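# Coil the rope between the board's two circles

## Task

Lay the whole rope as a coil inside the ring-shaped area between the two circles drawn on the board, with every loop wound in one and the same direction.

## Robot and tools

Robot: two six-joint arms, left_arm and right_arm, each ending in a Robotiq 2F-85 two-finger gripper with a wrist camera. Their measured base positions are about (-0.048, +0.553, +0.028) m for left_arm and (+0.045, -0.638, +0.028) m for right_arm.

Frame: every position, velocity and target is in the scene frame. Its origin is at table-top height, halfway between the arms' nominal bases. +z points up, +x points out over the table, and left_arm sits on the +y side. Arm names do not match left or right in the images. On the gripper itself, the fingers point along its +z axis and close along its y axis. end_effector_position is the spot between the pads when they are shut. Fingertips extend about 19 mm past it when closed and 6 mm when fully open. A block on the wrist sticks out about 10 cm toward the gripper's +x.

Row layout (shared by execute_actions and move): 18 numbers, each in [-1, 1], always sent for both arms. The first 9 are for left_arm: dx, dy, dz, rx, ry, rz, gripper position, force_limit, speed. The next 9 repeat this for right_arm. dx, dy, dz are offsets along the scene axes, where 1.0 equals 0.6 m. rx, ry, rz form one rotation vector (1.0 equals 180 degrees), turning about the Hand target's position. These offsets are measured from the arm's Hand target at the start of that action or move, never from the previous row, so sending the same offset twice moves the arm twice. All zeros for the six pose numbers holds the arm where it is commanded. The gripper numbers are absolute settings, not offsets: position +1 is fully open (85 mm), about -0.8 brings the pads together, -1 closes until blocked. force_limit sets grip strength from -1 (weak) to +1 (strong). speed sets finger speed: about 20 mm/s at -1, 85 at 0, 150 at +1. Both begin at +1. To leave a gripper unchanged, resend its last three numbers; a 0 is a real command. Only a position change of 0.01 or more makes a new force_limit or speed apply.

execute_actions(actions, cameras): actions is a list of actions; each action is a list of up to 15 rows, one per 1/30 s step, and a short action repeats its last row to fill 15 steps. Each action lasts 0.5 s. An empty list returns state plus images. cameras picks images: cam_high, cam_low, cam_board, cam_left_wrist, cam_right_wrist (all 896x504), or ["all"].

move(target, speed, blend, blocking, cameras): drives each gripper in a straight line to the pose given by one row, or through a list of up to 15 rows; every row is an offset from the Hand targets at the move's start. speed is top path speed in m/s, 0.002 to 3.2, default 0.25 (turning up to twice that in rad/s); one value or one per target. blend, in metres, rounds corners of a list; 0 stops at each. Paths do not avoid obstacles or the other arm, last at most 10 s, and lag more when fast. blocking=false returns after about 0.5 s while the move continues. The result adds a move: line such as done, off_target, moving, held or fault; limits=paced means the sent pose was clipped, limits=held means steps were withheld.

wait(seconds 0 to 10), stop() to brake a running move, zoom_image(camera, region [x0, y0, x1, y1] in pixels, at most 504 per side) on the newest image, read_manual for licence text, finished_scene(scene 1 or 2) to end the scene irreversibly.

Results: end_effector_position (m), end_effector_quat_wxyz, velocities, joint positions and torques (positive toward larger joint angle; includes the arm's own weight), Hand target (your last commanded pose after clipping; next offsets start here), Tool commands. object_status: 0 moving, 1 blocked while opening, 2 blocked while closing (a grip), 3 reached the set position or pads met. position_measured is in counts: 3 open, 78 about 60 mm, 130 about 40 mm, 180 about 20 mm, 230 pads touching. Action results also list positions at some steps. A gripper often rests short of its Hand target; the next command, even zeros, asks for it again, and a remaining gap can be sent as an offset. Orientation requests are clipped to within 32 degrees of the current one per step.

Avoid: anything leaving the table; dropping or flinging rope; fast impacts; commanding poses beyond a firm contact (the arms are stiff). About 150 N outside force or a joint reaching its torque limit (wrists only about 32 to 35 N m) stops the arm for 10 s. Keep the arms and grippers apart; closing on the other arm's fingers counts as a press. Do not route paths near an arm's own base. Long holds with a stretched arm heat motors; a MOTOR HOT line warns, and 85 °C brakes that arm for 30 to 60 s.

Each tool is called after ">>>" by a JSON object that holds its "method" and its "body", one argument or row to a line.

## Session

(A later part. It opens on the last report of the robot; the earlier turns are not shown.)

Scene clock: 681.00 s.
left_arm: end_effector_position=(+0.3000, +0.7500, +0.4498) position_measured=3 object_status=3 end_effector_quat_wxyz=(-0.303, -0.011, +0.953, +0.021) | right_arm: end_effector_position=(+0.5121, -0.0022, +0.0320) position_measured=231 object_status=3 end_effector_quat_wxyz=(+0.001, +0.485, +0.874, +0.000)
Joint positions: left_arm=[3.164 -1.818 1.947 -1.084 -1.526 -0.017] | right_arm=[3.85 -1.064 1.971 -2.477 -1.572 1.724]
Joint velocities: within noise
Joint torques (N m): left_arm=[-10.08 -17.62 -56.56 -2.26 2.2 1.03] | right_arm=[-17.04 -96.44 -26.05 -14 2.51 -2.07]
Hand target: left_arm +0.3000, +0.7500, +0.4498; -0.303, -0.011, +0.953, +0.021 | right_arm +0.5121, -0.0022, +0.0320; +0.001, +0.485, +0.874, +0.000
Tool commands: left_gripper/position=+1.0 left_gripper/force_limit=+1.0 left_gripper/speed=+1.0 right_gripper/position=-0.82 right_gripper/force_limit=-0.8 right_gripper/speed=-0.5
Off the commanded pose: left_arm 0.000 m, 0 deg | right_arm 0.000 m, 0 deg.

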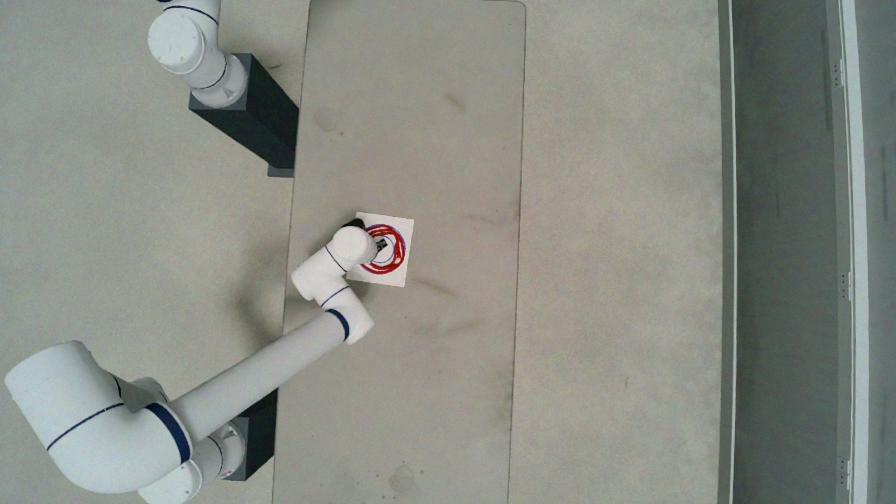

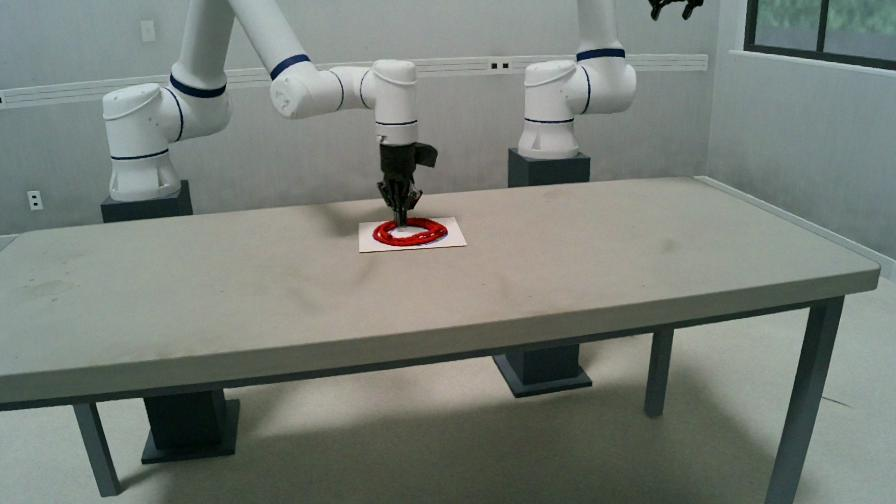

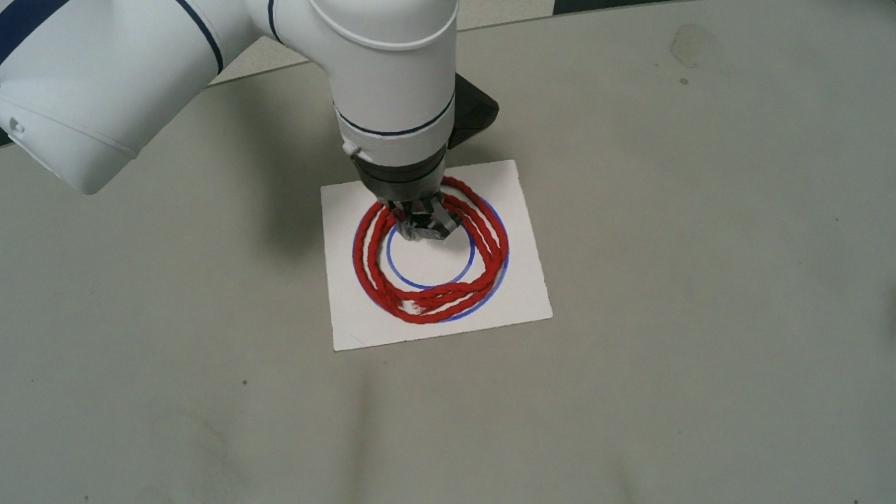

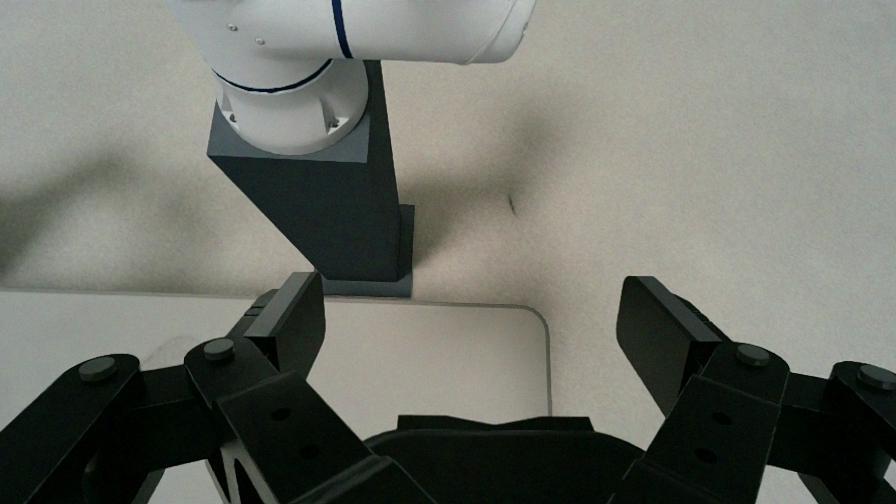

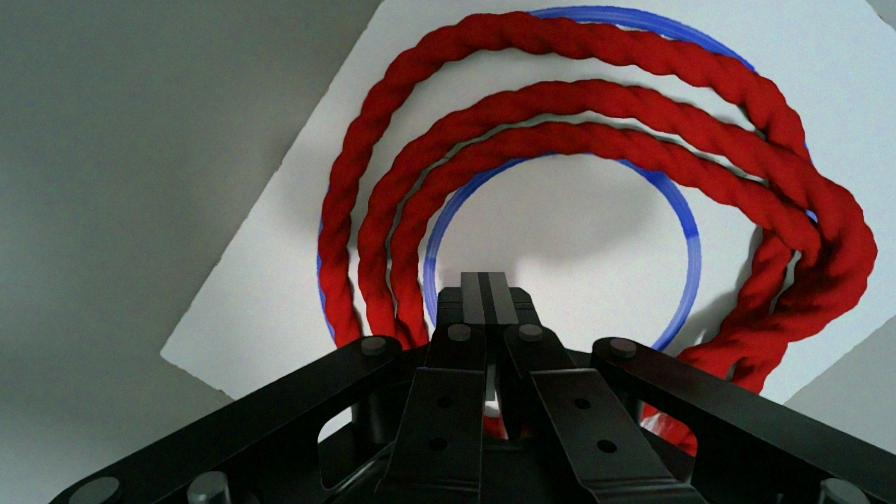

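>>> {"method": "zoom_image", "body": {
  "camera": "cam_board",
  "region": [430, 190, 530, 330]
}}

>>> {"method": "zoom_image", "body": {
  "camera": "cam_high",
  "region": [340, 200, 430, 300]
}}

>>> {"method": "zoom_image", "body": {
  "camera": "cam_low",
  "region": [340, 190, 490, 270]
}}

Scaled by 3.600 from the camera's 896x504 image, which has a finer 1280x720 frame.

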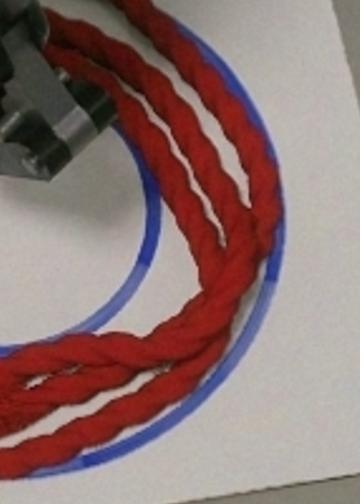

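Scaled by 5.040 from the camera's 896x504 image, which has a finer 1280x720 frame.

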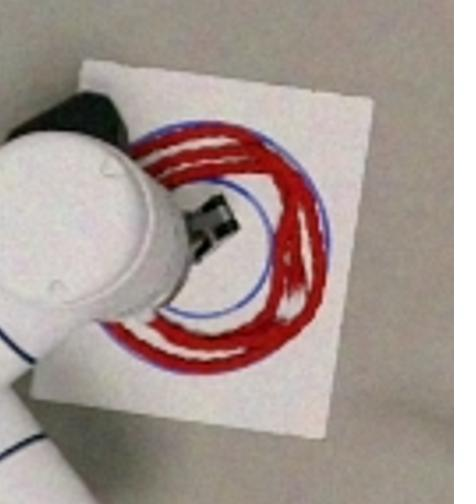

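Scaled by 3.360 from the camera's 896x504 image, which has a finer 1280x720 frame.

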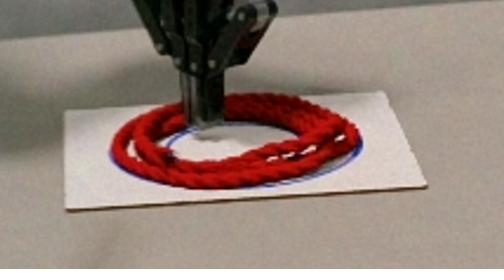

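>>> {"method": "move", "body": {
  "target": [
    [0,0,0,0,0,0,1,1,1,0,0,0.13,0,0,0,-0.82,-0.8,-0.5],
    [0,0,0,0,0,0,1,1,1,0.0522,0.0033,0.3633,0,0,0,-0.82,-0.8,-0.5]
  ],
  "speed": 0.12,
  "blend": [0.02,0],
  "cameras": ["cam_right_wrist","cam_board"]
}}

>>> {"method": "zoom_image", "body": {
  "camera": "cam_right_wrist",
  "region": [310, 20, 590, 280]
}}

>>> {"method": "zoom_image", "body": {
  "camera": "cam_board",
  "region": [330, 160, 540, 350]
}}

Scene clock: 700.73 s.
left_arm: end_effector_position=(+0.3000, +0.7500, +0.4498) position_measured=3 object_status=3 end_effector_quat_wxyz=(-0.303, -0.011, +0.953, +0.021) | right_arm: end_effector_position=(+0.5434, -0.0002, +0.2498) position_measured=231 object_status=3 end_effector_quat_wxyz=(+0.001, +0.485, +0.874, +0.000)
Joint positions: left_arm=[3.164 -1.818 1.947 -1.084 -1.526 -0.017] | right_arm=[3.826 -1.281 1.8 -2.09 -1.572 1.7]
Joint torques (N m): left_arm=[-9.98 -18.9 -56.03 -1.54 1.93 0.94] | right_arm=[-17.45 -88.69 -52.77 -0.39 1.97 -2.15]
Hand target: left_arm +0.3000, +0.7500, +0.4498; -0.303, -0.011, +0.953, +0.021 | right_arm +0.5435, -0.0002, +0.2499; +0.001, +0.485, +0.874, +0.000
Off the commanded pose: left_arm 0.000 m, 0 deg | right_arm 0.000 m, 0 deg.
move: done
Images, in order (width x height): cam_board 896x504, cam_right_wrist 896x504.

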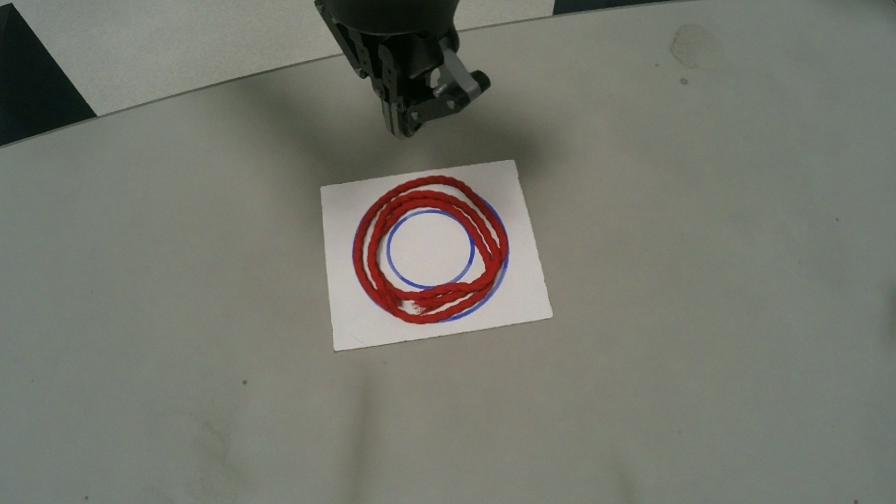

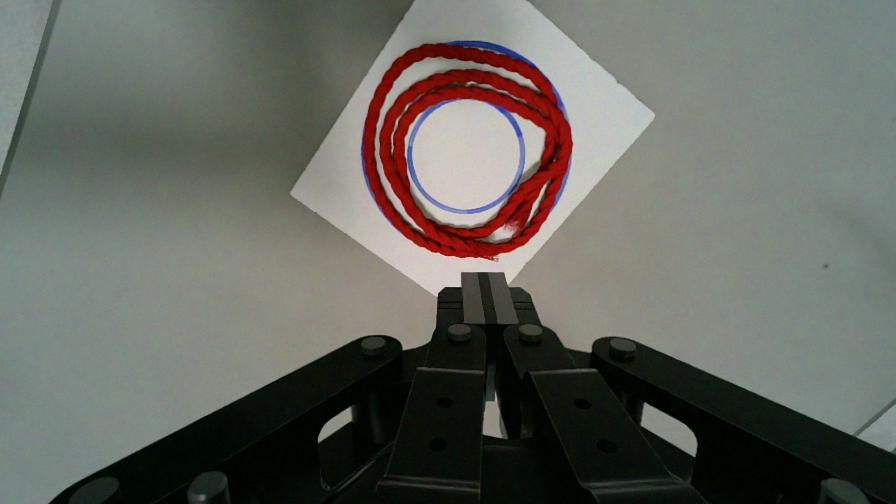

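Scaled by 1.800 from the camera's 896x504 image, which has a finer 1280x720 frame.

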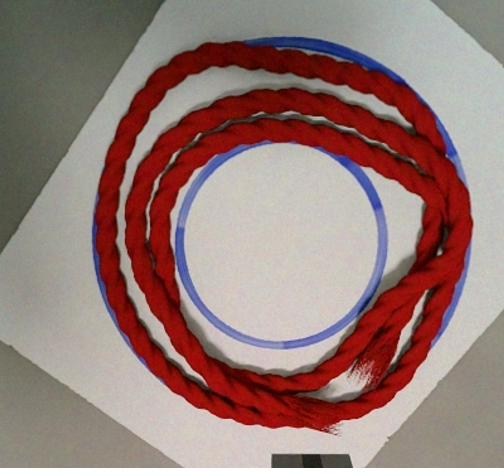

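Scaled by 2.400 from the camera's 896x504 image, which has a finer 1280x720 frame.

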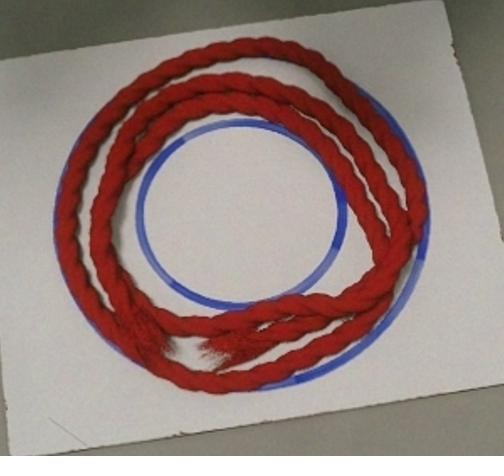

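>>> {"method": "move", "body": {
  "target": [
    [0,0,0,0,0,0,1,1,1,-0.1888,0.0067,-0.2498,0,0,-0.1556,-0.82,-0.8,-0.5],
    [0,0,0,0,0,0,1,1,1,-0.1888,0.0067,-0.3632,0,0,-0.1556,-0.82,-0.8,-0.5],
    [0,0,0,0,0,0,1,1,1,-0.1592,0.0088,-0.3632,0,0,-0.1556,-0.82,-0.8,-0.5],
    [0,0,0,0,0,0,1,1,1,-0.1888,0.0067,-0.3632,0,0,-0.1556,-0.82,-0.8,-0.5]
  ],
  "speed": [0.12,0.08,0.02,0.04],
  "cameras": ["cam_right_wrist","cam_board"]
}}

>>> {"method": "zoom_image", "body": {
  "camera": "cam_board",
  "region": [330, 160, 540, 350]
}}

Scene clock: 730.37 s.
left_arm: end_effector_position=(+0.3000, +0.7500, +0.4498) position_measured=3 object_status=3 end_effector_quat_wxyz=(-0.303, -0.011, +0.953, +0.021) | right_arm: end_effector_position=(+0.4303, +0.0038, +0.0320) position_measured=231 object_status=3 end_effector_quat_wxyz=(+0.000, +0.682, +0.731, +0.000)
Joint positions: left_arm=[3.164 -1.818 1.947 -1.084 -1.526 -0.017] | right_arm=[3.93 -1.109 2.052 -2.513 -1.572 2.293]
Joint torques (N m): left_arm=[-8.67 -16.42 -55.85 -1.81 2.05 0.57] | right_arm=[29.72 -92.46 -25.64 -14 1.51 2.14]
Hand target: left_arm +0.3000, +0.7500, +0.4498; -0.303, -0.011, +0.953, +0.021 | right_arm +0.4302, +0.0038, +0.0320; +0.000, +0.682, +0.731, +0.000
Off the commanded pose: left_arm 0.000 m, 0 deg | right_arm 0.000 m, 0 deg.
move: done
Images, in order (width x height): cam_board 896x504, cam_right_wrist 896x504.

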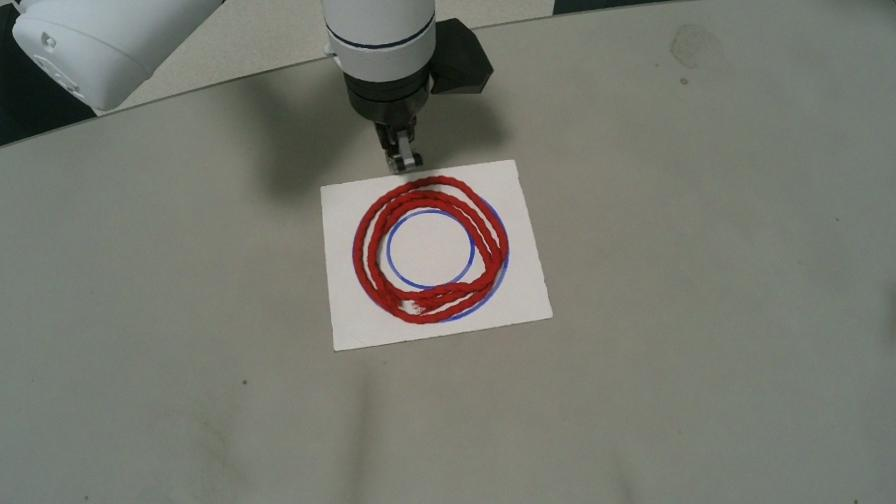

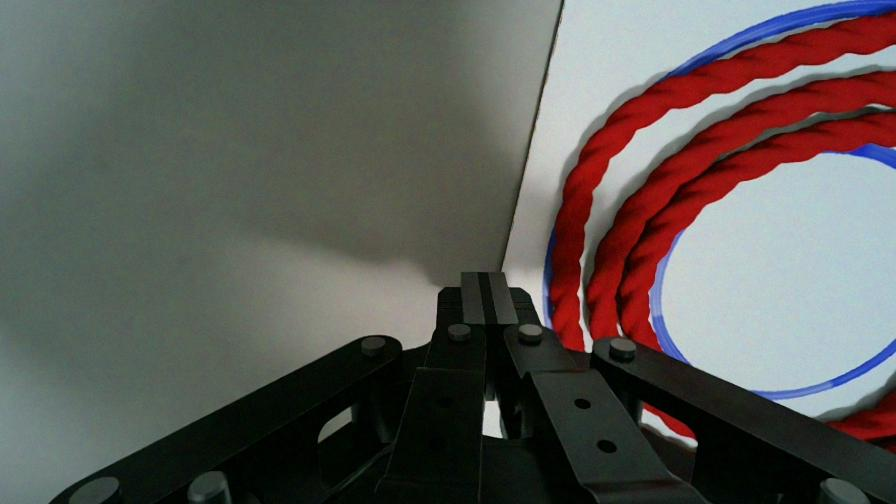

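Scaled by 2.400 from the camera's 896x504 image, which has a finer 1280x720 frame.

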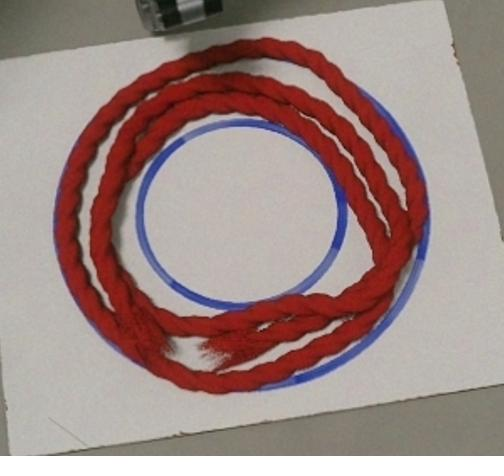

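>>> {"method": "move", "body": {
  "target": [
    [0,0,0,0,0,0,1,1,1,0.0072,0.0560,0,0,0,-0.1056,-0.82,-0.8,-0.5],
    [0,0,0,0,0,0,1,1,1,0.0358,0.0483,0,0,0,-0.1056,-0.82,-0.8,-0.5],
    [0,0,0,0,0,0,1,1,1,0.0072,0.0560,0,0,0,-0.1056,-0.82,-0.8,-0.5],
    [0,0,0,0,0,0,1,1,1,0.0320,0.1095,0,0,0,-0.2167,-0.82,-0.8,-0.5]
  ],
  "speed": [0.12,0.02,0.05,0.12],
  "cameras": ["cam_right_wrist","cam_board"]
}}

>>> {"method": "zoom_image", "body": {
  "camera": "cam_board",
  "region": [330, 160, 540, 350]
}}

Scene clock: 739.47 s.
left_arm: end_effector_position=(+0.3000, +0.7500, +0.4498) position_measured=3 object_status=3 end_effector_quat_wxyz=(-0.303, -0.011, +0.953, +0.021) | right_arm: end_effector_position=(+0.4494, +0.0695, +0.0320) position_measured=231 object_status=3 end_effector_quat_wxyz=(+0.000, +0.887, +0.461, +0.000)
Joint positions: left_arm=[3.164 -1.818 1.947 -1.084 -1.526 -0.017] | right_arm=[3.972 -1.035 1.916 -2.45 -1.571 3.015]
Joint torques (N m): left_arm=[-10.76 -17.34 -57.16 -1.58 2.18 0.46] | right_arm=[32.32 -60.13 -42.21 -0.61 0.09 1.67]
Hand target: left_arm +0.3000, +0.7500, +0.4498; -0.303, -0.011, +0.953, +0.021 | right_arm +0.4494, +0.0695, +0.0320; +0.000, +0.887, +0.461, +0.000
Off the commanded pose: left_arm 0.000 m, 0 deg | right_arm 0.000 m, 0 deg.
move: done
Images, in order (width x height): cam_board 896x504, cam_right_wrist 896x504.

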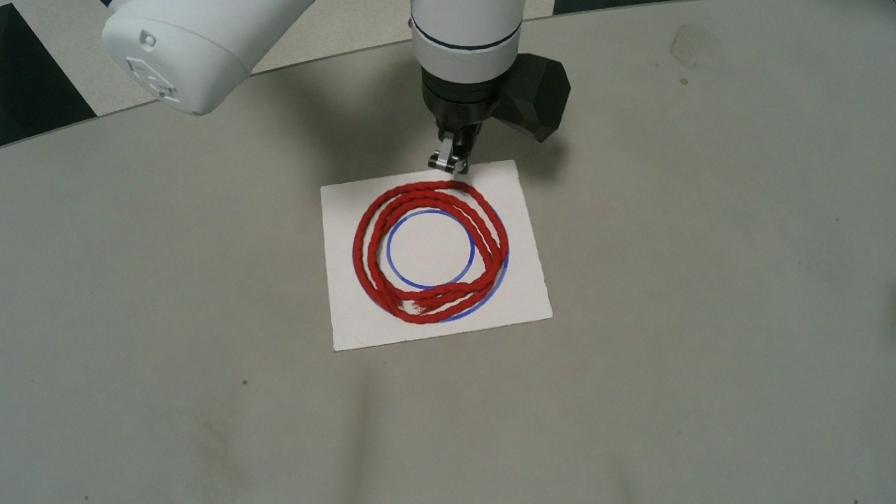

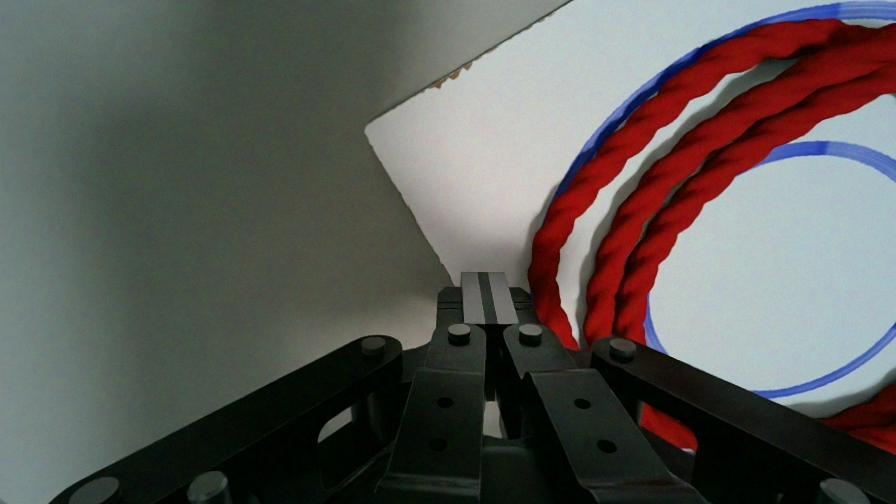

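Scaled by 2.400 from the camera's 896x504 image, which has a finer 1280x720 frame.

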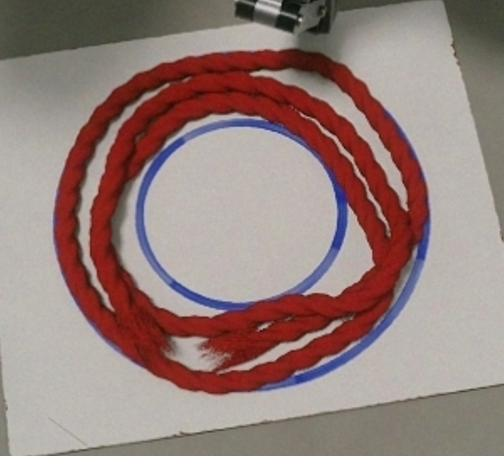

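>>> {"method": "move", "body": {
  "target": [
    [0,0,0,0,0,0,1,1,1,0.0243,-0.0170,0,0,0,0,-0.82,-0.8,-0.5],
    [0,0,0,0,0,0,1,1,1,0,0,0,0,0,0,-0.82,-0.8,-0.5],
    [0,0,0,0,0,0,1,1,1,0.0347,0.0365,0,0,0,-0.0944,-0.82,-0.8,-0.5],
    [0,0,0,0,0,0,1,1,1,0.0523,0.0138,0,0,0,-0.0944,-0.82,-0.8,-0.5],
    [0,0,0,0,0,0,1,1,1,0.0347,0.0365,0,0,0,-0.0944,-0.82,-0.8,-0.5]
  ],
  "speed": [0.02,0.05,0.12,0.02,0.05],
  "cameras": ["cam_right_wrist","cam_board"]
}}

>>> {"method": "zoom_image", "body": {
  "camera": "cam_board",
  "region": [330, 160, 540, 350]
}}

Scene clock: 745.80 s.
left_arm: end_effector_position=(+0.3000, +0.7500, +0.4498) position_measured=3 object_status=3 end_effector_quat_wxyz=(-0.303, -0.011, +0.953, +0.021) | right_arm: end_effector_position=(+0.4703, +0.0913, +0.0320) position_measured=231 object_status=3 end_effector_quat_wxyz=(+0.000, +0.946, +0.325, +0.000) end_effector_velocity=(+0.000, +0.003, +0.001) end_effector_angular_velocity=(+0.002, -0.002, +0.000)
Joint positions: left_arm=[3.164 -1.818 1.947 -1.084 -1.526 -0.017] | right_arm=[3.97 -1.002 1.854 -2.421 -1.571 3.311]
Joint velocities: left_arm=[within noise] | right_arm=[0.003 0.001 -0.005 0.001 0 0.003]
Joint torques (N m): left_arm=[-9.06 -17.14 -54.91 -2.1 2.05 0.23] | right_arm=[31.19 -63.35 -43.3 -0.61 2.65 1.46]
Hand target: left_arm +0.3000, +0.7500, +0.4498; -0.303, -0.011, +0.953, +0.021 | right_arm +0.4702, +0.0914, +0.0320; +0.000, +0.946, +0.325, +0.000
Off the commanded pose: left_arm 0.000 m, 0 deg | right_arm 0.000 m, 0 deg.
move: done
Images, in order (width x height): cam_board 896x504, cam_right_wrist 896x504.

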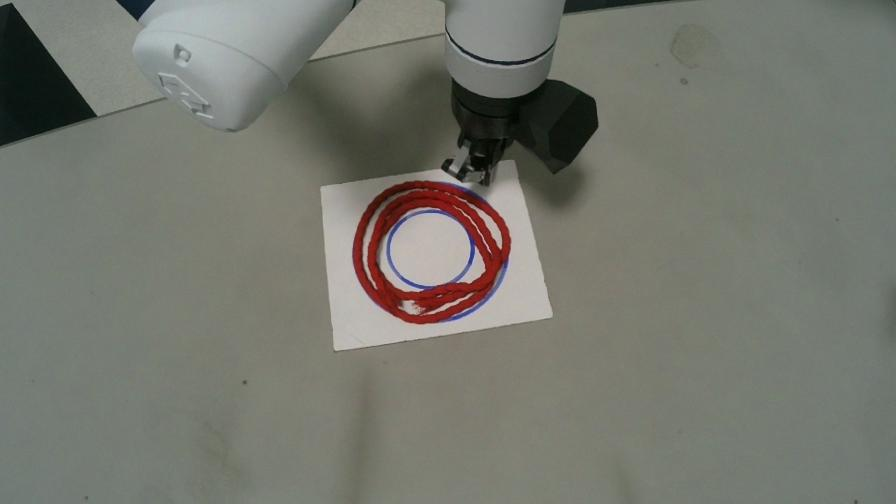

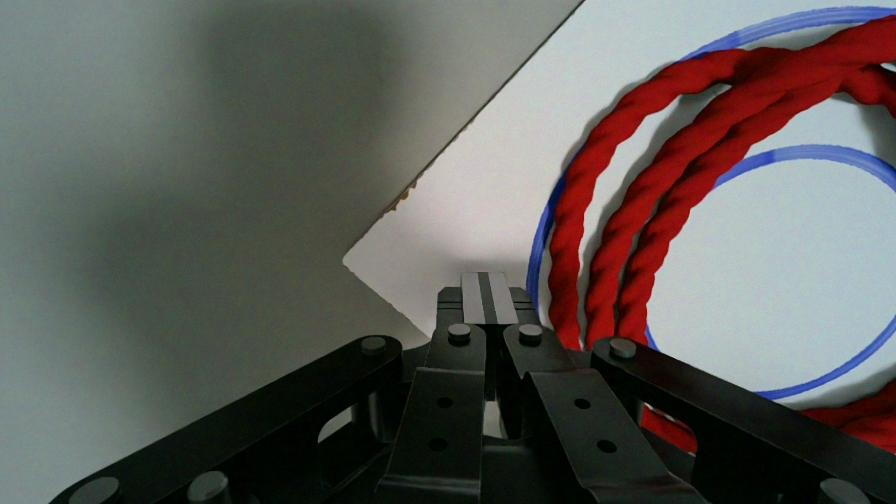

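Scaled by 2.400 from the camera's 896x504 image, which has a finer 1280x720 frame.

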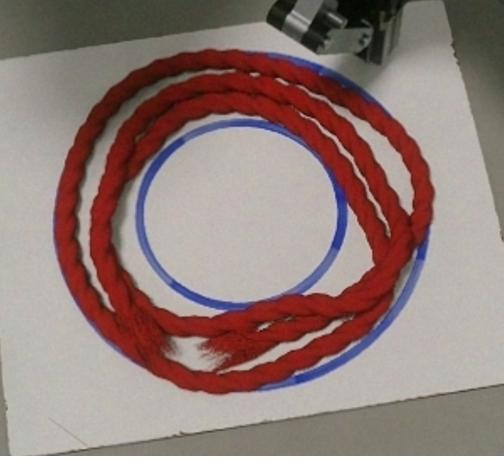

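>>> {"method": "move", "body": {
  "target": [
    [0,0,0,0,0,0,1,1,1,0.0607,0.0302,0,0,0,-0.1278,-0.82,-0.8,-0.5],
    [0,0,0,0,0,0,1,1,1,0.0678,0.0037,0,0,0,-0.1278,-0.82,-0.8,-0.5],
    [0,0,0,0,0,0,1,1,1,0.0607,0.0302,0,0,0,-0.1278,-0.82,-0.8,-0.5],
    [0,0,0,0,0,0,1,1,1,0.1107,0.0375,0,0,0,-0.2222,-0.82,-0.8,-0.5],
    [0,0,0,0,0,0,1,1,1,0.1097,0.0083,0,0,0,-0.2222,-0.82,-0.8,-0.5],
    [0,0,0,0,0,0,1,1,1,0.1107,0.0375,0,0,0,-0.2222,-0.82,-0.8,-0.5]
  ],
  "speed": [0.12,0.02,0.05,0.12,0.02,0.05],
  "cameras": ["cam_right_wrist","cam_board"]
}}

>>> {"method": "zoom_image", "body": {
  "camera": "cam_board",
  "region": [330, 160, 540, 350]
}}

Scene clock: 763.27 s.
left_arm: end_effector_position=(+0.3000, +0.7500, +0.4498) position_measured=3 object_status=3 end_effector_quat_wxyz=(-0.303, -0.011, +0.953, +0.021) | right_arm: end_effector_position=(+0.5366, +0.1138, +0.0320) position_measured=231 object_status=3 end_effector_quat_wxyz=(+0.000, +1.000, -0.018, -0.001)
Joint positions: left_arm=[3.164 -1.818 1.947 -1.084 -1.526 -0.017] | right_arm=[3.932 -0.94 1.735 -2.366 -1.57 3.97]
Joint torques (N m): left_arm=[-10.09 -18.18 -55.84 -1.83 2.06 0.07] | right_arm=[30.53 -71.26 -45.19 -0.45 2.5 1.62]
Hand target: left_arm +0.3000, +0.7500, +0.4498; -0.303, -0.011, +0.953, +0.021 | right_arm +0.5366, +0.1139, +0.0320; +0.000, +1.000, -0.018, -0.001
Off the commanded pose: left_arm 0.000 m, 0 deg | right_arm 0.000 m, 0 deg.
move: done
Images, in order (width x height): cam_board 896x504, cam_right_wrist 896x504.

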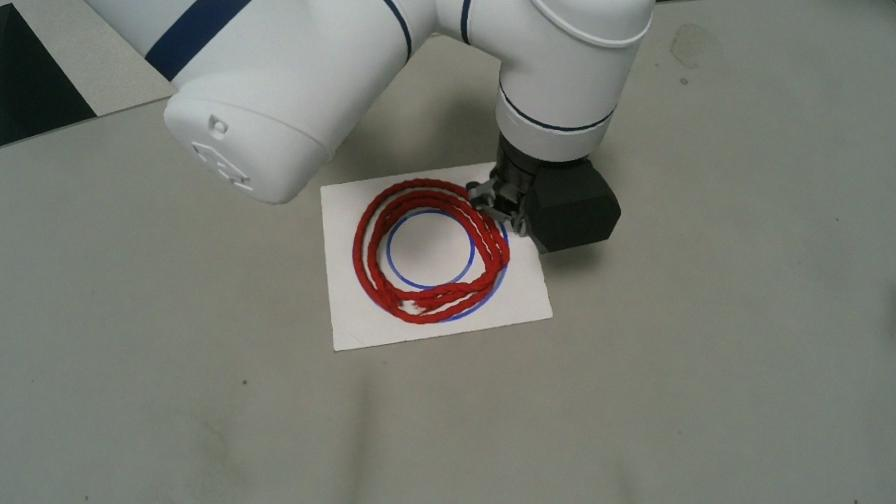

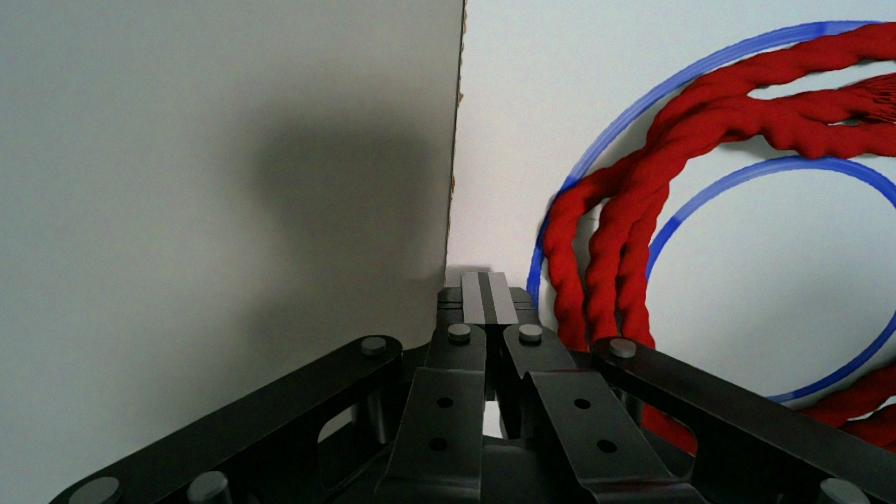

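Scaled by 2.400 from the camera's 896x504 image, which has a finer 1280x720 frame.

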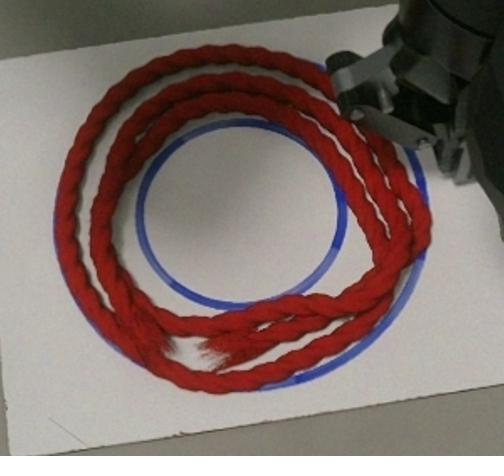

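>>> {"method": "move", "body": {
  "target": [
    [0,0,0,0,0,0,1,1,1,0.0475,-0.0067,0,0,0,-0.0889,-0.82,-0.8,-0.5],
    [0,0,0,0,0,0,1,1,1,0.0382,-0.0357,0,0,0,-0.0889,-0.82,-0.8,-0.5],
    [0,0,0,0,0,0,1,1,1,0.0475,-0.0067,0,0,0,-0.0889,-0.82,-0.8,-0.5],
    [0,0,0,0,0,0,1,1,1,0.0935,-0.0295,0,0,0,-0.1833,-0.82,-0.8,-0.5]
  ],
  "speed": [0.12,0.02,0.05,0.12],
  "cameras": ["cam_right_wrist","cam_board"]
}}

>>> {"method": "zoom_image", "body": {
  "camera": "cam_board",
  "region": [330, 160, 540, 350]
}}

Scene clock: 770.67 s.
left_arm: end_effector_position=(+0.3000, +0.7500, +0.4498) position_measured=3 object_status=3 end_effector_quat_wxyz=(-0.303, -0.011, +0.953, +0.021) | right_arm: end_effector_position=(+0.5927, +0.0962, +0.0320) position_measured=231 object_status=3 end_effector_quat_wxyz=(+0.000, +0.954, -0.301, -0.001)
Joint positions: left_arm=[3.164 -1.818 1.947 -1.084 -1.526 -0.017] | right_arm=[3.874 -0.919 1.696 -2.347 -1.57 4.488]
Joint torques (N m): left_arm=[-8.57 -18.33 -55.86 -2.31 1.99 -0.53] | right_arm=[-16.68 -73.41 -45.75 -0.58 0.07 1.85]
Hand target: left_arm +0.3000, +0.7500, +0.4498; -0.303, -0.011, +0.953, +0.021 | right_arm +0.5927, +0.0962, +0.0320; +0.000, +0.954, -0.301, -0.001
Off the commanded pose: left_arm 0.000 m, 0 deg | right_arm 0.000 m, 0 deg.
move: done
Images, in order (width x height): cam_board 896x504, cam_right_wrist 896x504.

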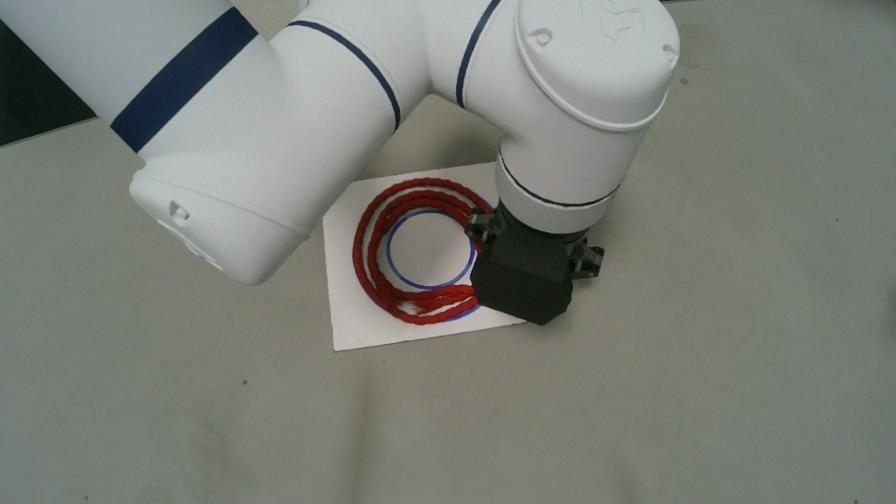

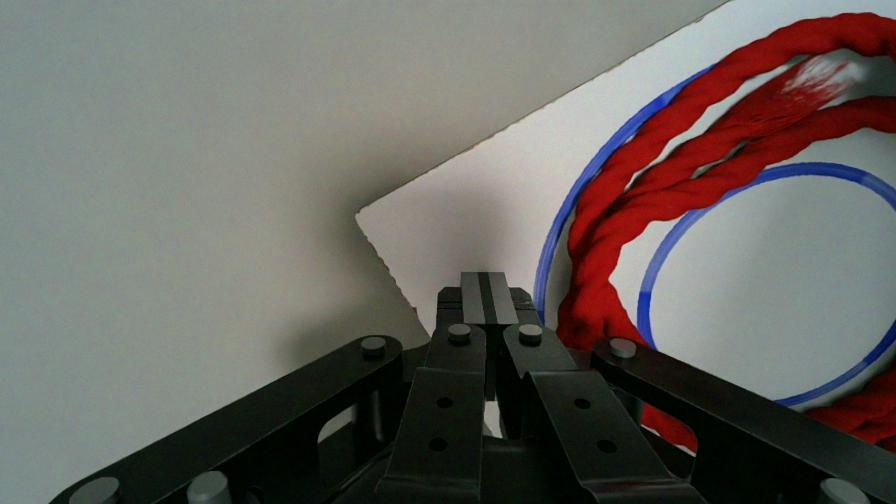

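Scaled by 2.400 from the camera's 896x504 image, which has a finer 1280x720 frame.

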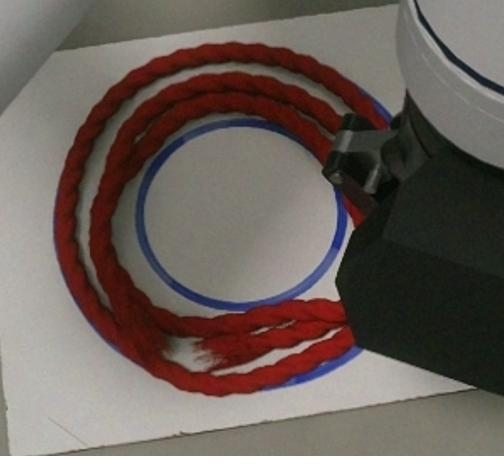

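>>> {"method": "move", "body": {
  "target": [
    [0,0,0,0,0,0,1,1,1,0,0,0.12,0,0,0,-0.82,-0.8,-0.5],
    [0,0,0,0,0,0,1,1,1,-0.1045,-0.1303,0.3633,0,0,0,-0.82,-0.8,-0.5]
  ],
  "speed": 0.12,
  "blend": [0.02,0],
  "cameras": ["cam_right_wrist","cam_board"]
}}

>>> {"method": "zoom_image", "body": {
  "camera": "cam_right_wrist",
  "region": [310, 20, 590, 280]
}}

>>> {"method": "zoom_image", "body": {
  "camera": "cam_board",
  "region": [330, 160, 540, 350]
}}

Scene clock: 775.50 s.
left_arm: end_effector_position=(+0.3000, +0.7500, +0.4498) position_measured=3 object_status=3 end_effector_quat_wxyz=(-0.303, -0.011, +0.953, +0.021) | right_arm: end_effector_position=(+0.5301, +0.0181, +0.2499) position_measured=231 object_status=3 end_effector_quat_wxyz=(+0.000, +0.954, -0.301, -0.001)
Joint positions: left_arm=[3.164 -1.818 1.947 -1.084 -1.526 -0.017] | right_arm=[3.854 -1.272 1.787 -2.085 -1.57 4.468]
Joint torques (N m): left_arm=[-9.4 -16.07 -54.56 -2.17 1.81 -0.49] | right_arm=[-17.22 -88.92 -38.31 -0.53 0.79 -2.27]
Hand target: left_arm +0.3000, +0.7500, +0.4498; -0.303, -0.011, +0.953, +0.021 | right_arm +0.5300, +0.0180, +0.2500; +0.000, +0.954, -0.301, -0.001
Off the commanded pose: left_arm 0.000 m, 0 deg | right_arm 0.000 m, 0 deg.
move: done
Images, in order (width x height): cam_board 896x504, cam_right_wrist 896x504.

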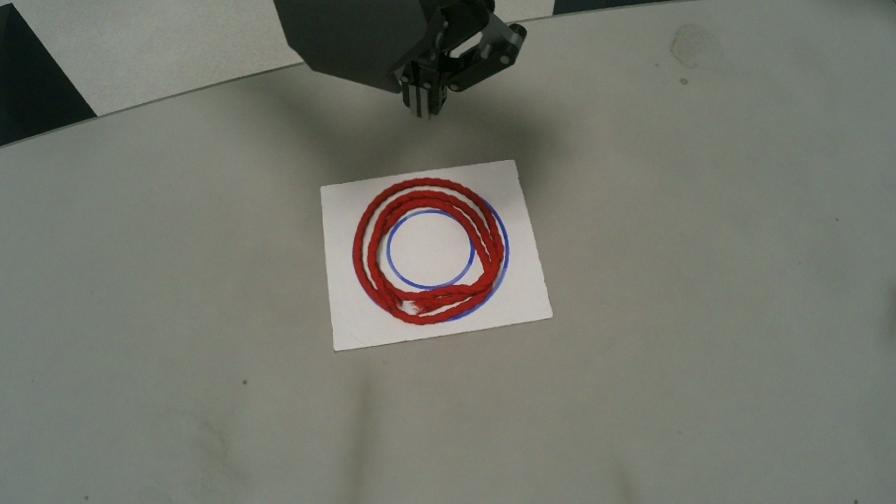

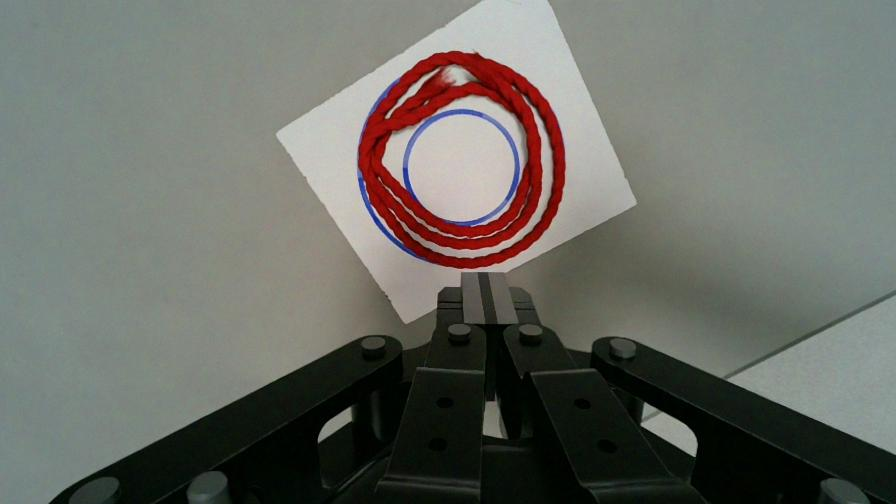

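Scaled by 1.800 from the camera's 896x504 image, which has a finer 1280x720 frame.

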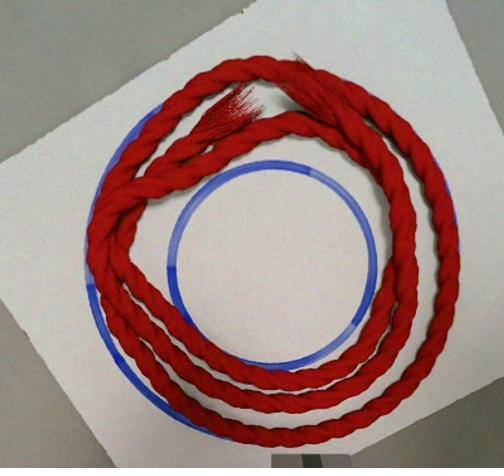

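Scaled by 2.400 from the camera's 896x504 image, which has a finer 1280x720 frame.

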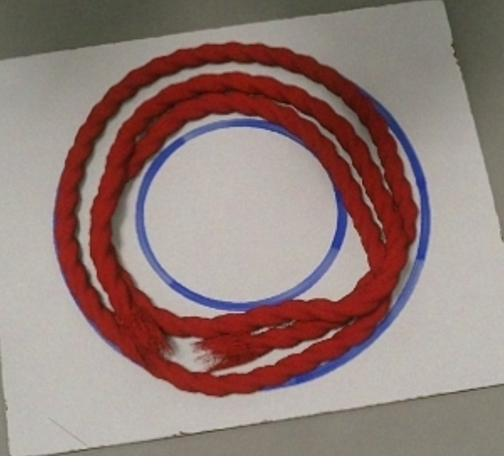

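>>> {"method": "move", "body": {
  "target": [
    [0,0,0,0,0,0,1,1,1,0.1725,-0.0565,-0.25,0,0,0.6111,-0.82,-0.8,-0.5],
    [0,0,0,0,0,0,1,1,1,0.1725,-0.0565,-0.3633,0,0,0.6111,-0.82,-0.8,-0.5],
    [0,0,0,0,0,0,1,1,1,0.1427,-0.0485,-0.3633,0,0,0.6111,-0.82,-0.8,-0.5],
    [0,0,0,0,0,0,1,1,1,0.1725,-0.0565,-0.3633,0,0,0.6111,-0.82,-0.8,-0.5]
  ],
  "speed": [0.25,0.08,0.02,0.05],
  "cameras": ["cam_right_wrist","cam_board"]
}}

>>> {"method": "zoom_image", "body": {
  "camera": "cam_board",
  "region": [330, 160, 540, 350]
}}

Scene clock: 803.10 s.
left_arm: end_effector_position=(+0.3000, +0.7500, +0.4498) position_measured=3 object_status=3 end_effector_quat_wxyz=(-0.303, -0.011, +0.953, +0.021) | right_arm: end_effector_position=(+0.6333, -0.0158, +0.0320) position_measured=231 object_status=3 end_effector_quat_wxyz=(+0.000, +0.794, +0.608, +0.000)
Joint positions: left_arm=[3.164 -1.818 1.947 -1.084 -1.526 -0.017] | right_arm=[3.744 -0.988 1.828 -2.41 -1.572 2.438]
Joint torques (N m): left_arm=[-9.07 -17.5 -55.1 -2.12 2.07 -0.28] | right_arm=[-19.09 -66.23 -43.89 -0.45 0.86 -2.32]
Hand target: left_arm +0.3000, +0.7500, +0.4498; -0.303, -0.011, +0.953, +0.021 | right_arm +0.6335, -0.0159, +0.0320; +0.000, +0.794, +0.608, +0.000
Off the commanded pose: left_arm 0.000 m, 0 deg | right_arm 0.000 m, 0 deg.
move: done
Images, in order (width x height): cam_board 896x504, cam_right_wrist 896x504.

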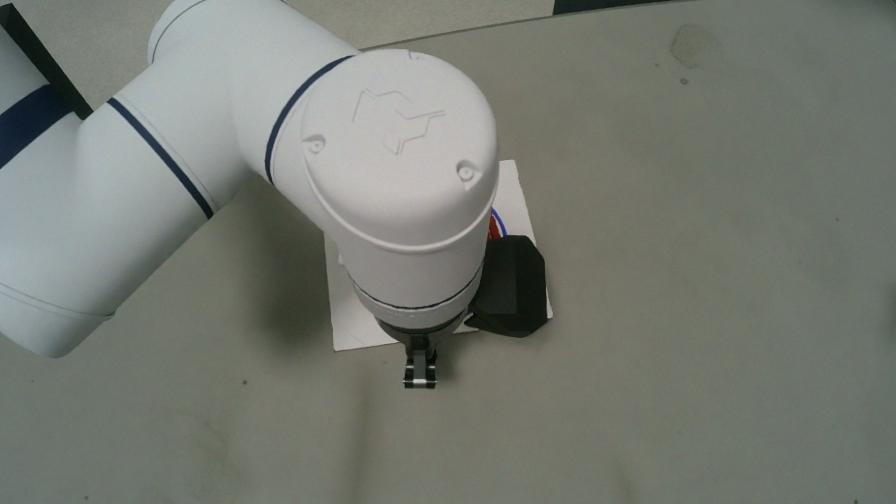

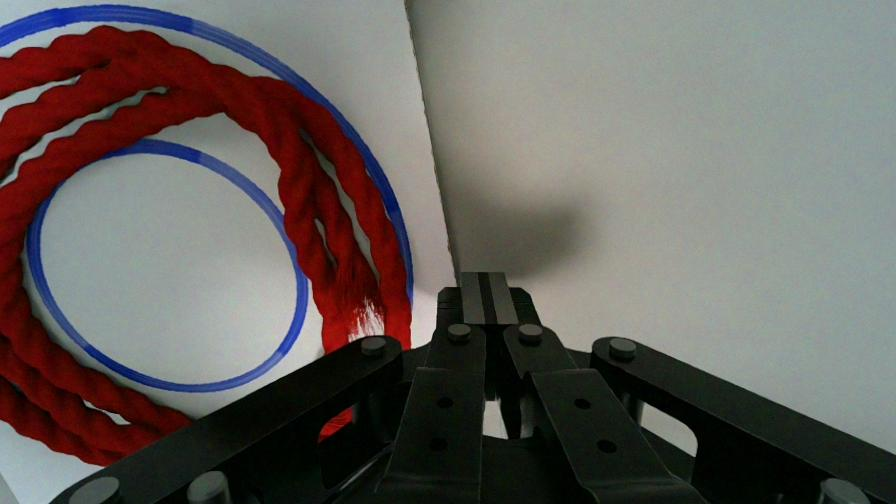

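Scaled by 2.400 from the camera's 896x504 image, which has a finer 1280x720 frame.

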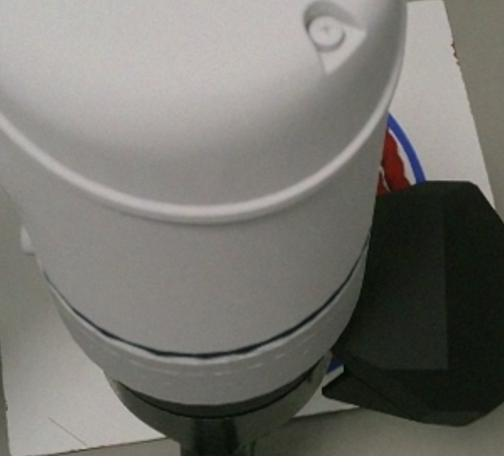

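>>> {"method": "move", "body": {
  "target": [
    [0,0,0,0,0,0,1,1,1,-0.0255,-0.0547,0,0,0,-0.1111,-0.82,-0.8,-0.5],
    [0,0,0,0,0,0,1,1,1,-0.0508,-0.0368,0,0,0,-0.1111,-0.82,-0.8,-0.5],
    [0,0,0,0,0,0,1,1,1,-0.0255,-0.0547,0,0,0,-0.1111,-0.82,-0.8,-0.5],
    [0,0,0,0,0,0,1,1,1,-0.0680,-0.0972,0,0,0,-0.2222,-0.82,-0.8,-0.5]
  ],
  "speed": [0.15,0.02,0.05,0.15],
  "cameras": ["cam_right_wrist"]
}}

Scene clock: 810.10 s.
left_arm: end_effector_position=(+0.3000, +0.7500, +0.4498) position_measured=3 object_status=3 end_effector_quat_wxyz=(-0.303, -0.011, +0.953, +0.021) | right_arm: end_effector_position=(+0.5927, -0.0742, +0.0320) position_measured=231 object_status=3 end_effector_quat_wxyz=(+0.000, +0.954, +0.300, +0.000)
Joint positions: left_arm=[3.164 -1.818 1.947 -1.084 -1.526 -0.017] | right_arm=[3.712 -1.068 1.976 -2.478 -1.571 3.104]
Joint torques (N m): left_arm=[-10.02 -19.53 -54.22 -2.58 2.2 -0.85] | right_arm=[-16.25 -96.07 -26.33 -13.8 0.08 1.55]
Hand target: left_arm +0.3000, +0.7500, +0.4498; -0.303, -0.011, +0.953, +0.021 | right_arm +0.5927, -0.0742, +0.0320; +0.000, +0.954, +0.300, +0.000
Off the commanded pose: left_arm 0.000 m, 0 deg | right_arm 0.000 m, 0 deg.
move: done
Images, in order (width x height): cam_right_wrist 896x504.

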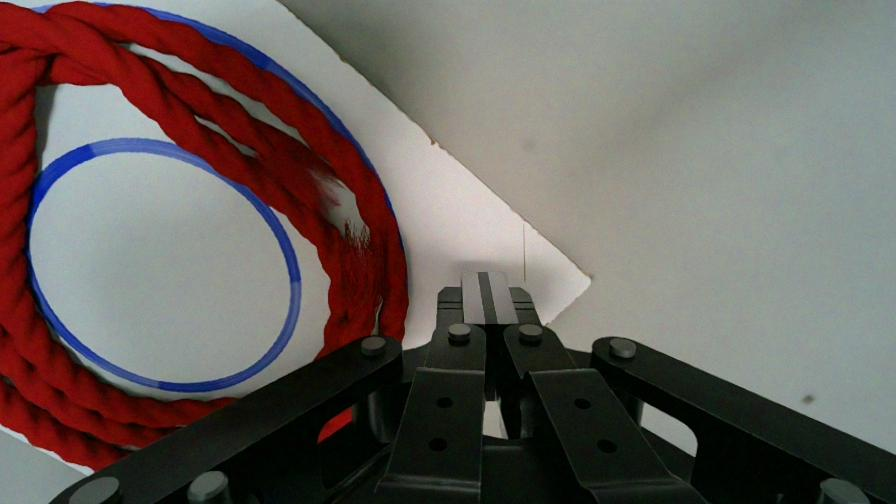

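>>> {"method": "move", "body": {
  "target": [
    [0,0,0,0,0,0,1,1,1,-0.0175,0.025,0,0,0,0,-0.82,-0.8,-0.5],
    [0,0,0,0,0,0,1,1,1,0,0,0,0,0,0,-0.82,-0.8,-0.5],
    [0,0,0,0,0,0,1,1,1,-0.0547,-0.0255,0,0,0,-0.1111,-0.82,-0.8,-0.5]
  ],
  "speed": [0.02,0.05,0.15],
  "cameras": ["cam_right_wrist"]
}}

Scene clock: 815.03 s.
left_arm: end_effector_position=(+0.3000, +0.7500, +0.4498) position_measured=3 object_status=3 end_effector_quat_wxyz=(-0.303, -0.011, +0.953, +0.021) | right_arm: end_effector_position=(+0.5599, -0.0895, +0.0320) position_measured=231 object_status=3 end_effector_quat_wxyz=(+0.000, +0.991, +0.130, -0.001)
Joint positions: left_arm=[3.164 -1.818 1.947 -1.084 -1.526 -0.017] | right_arm=[3.718 -1.105 2.045 -2.509 -1.571 3.459]
Joint torques (N m): left_arm=[-9.72 -16.62 -54.69 -2.34 2.54 -1.05] | right_arm=[30.84 -91.93 -25.01 -13.89 0.08 1.89]
Hand target: left_arm +0.3000, +0.7500, +0.4498; -0.303, -0.011, +0.953, +0.021 | right_arm +0.5599, -0.0895, +0.0320; +0.000, +0.992, +0.130, -0.001
Off the commanded pose: left_arm 0.000 m, 0 deg | right_arm 0.000 m, 0 deg.
move: done
Images, in order (width x height): cam_right_wrist 896x504.

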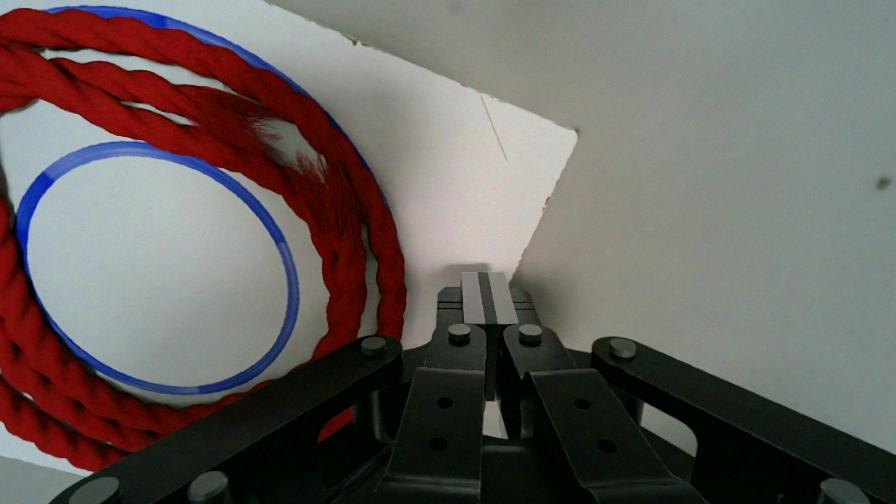

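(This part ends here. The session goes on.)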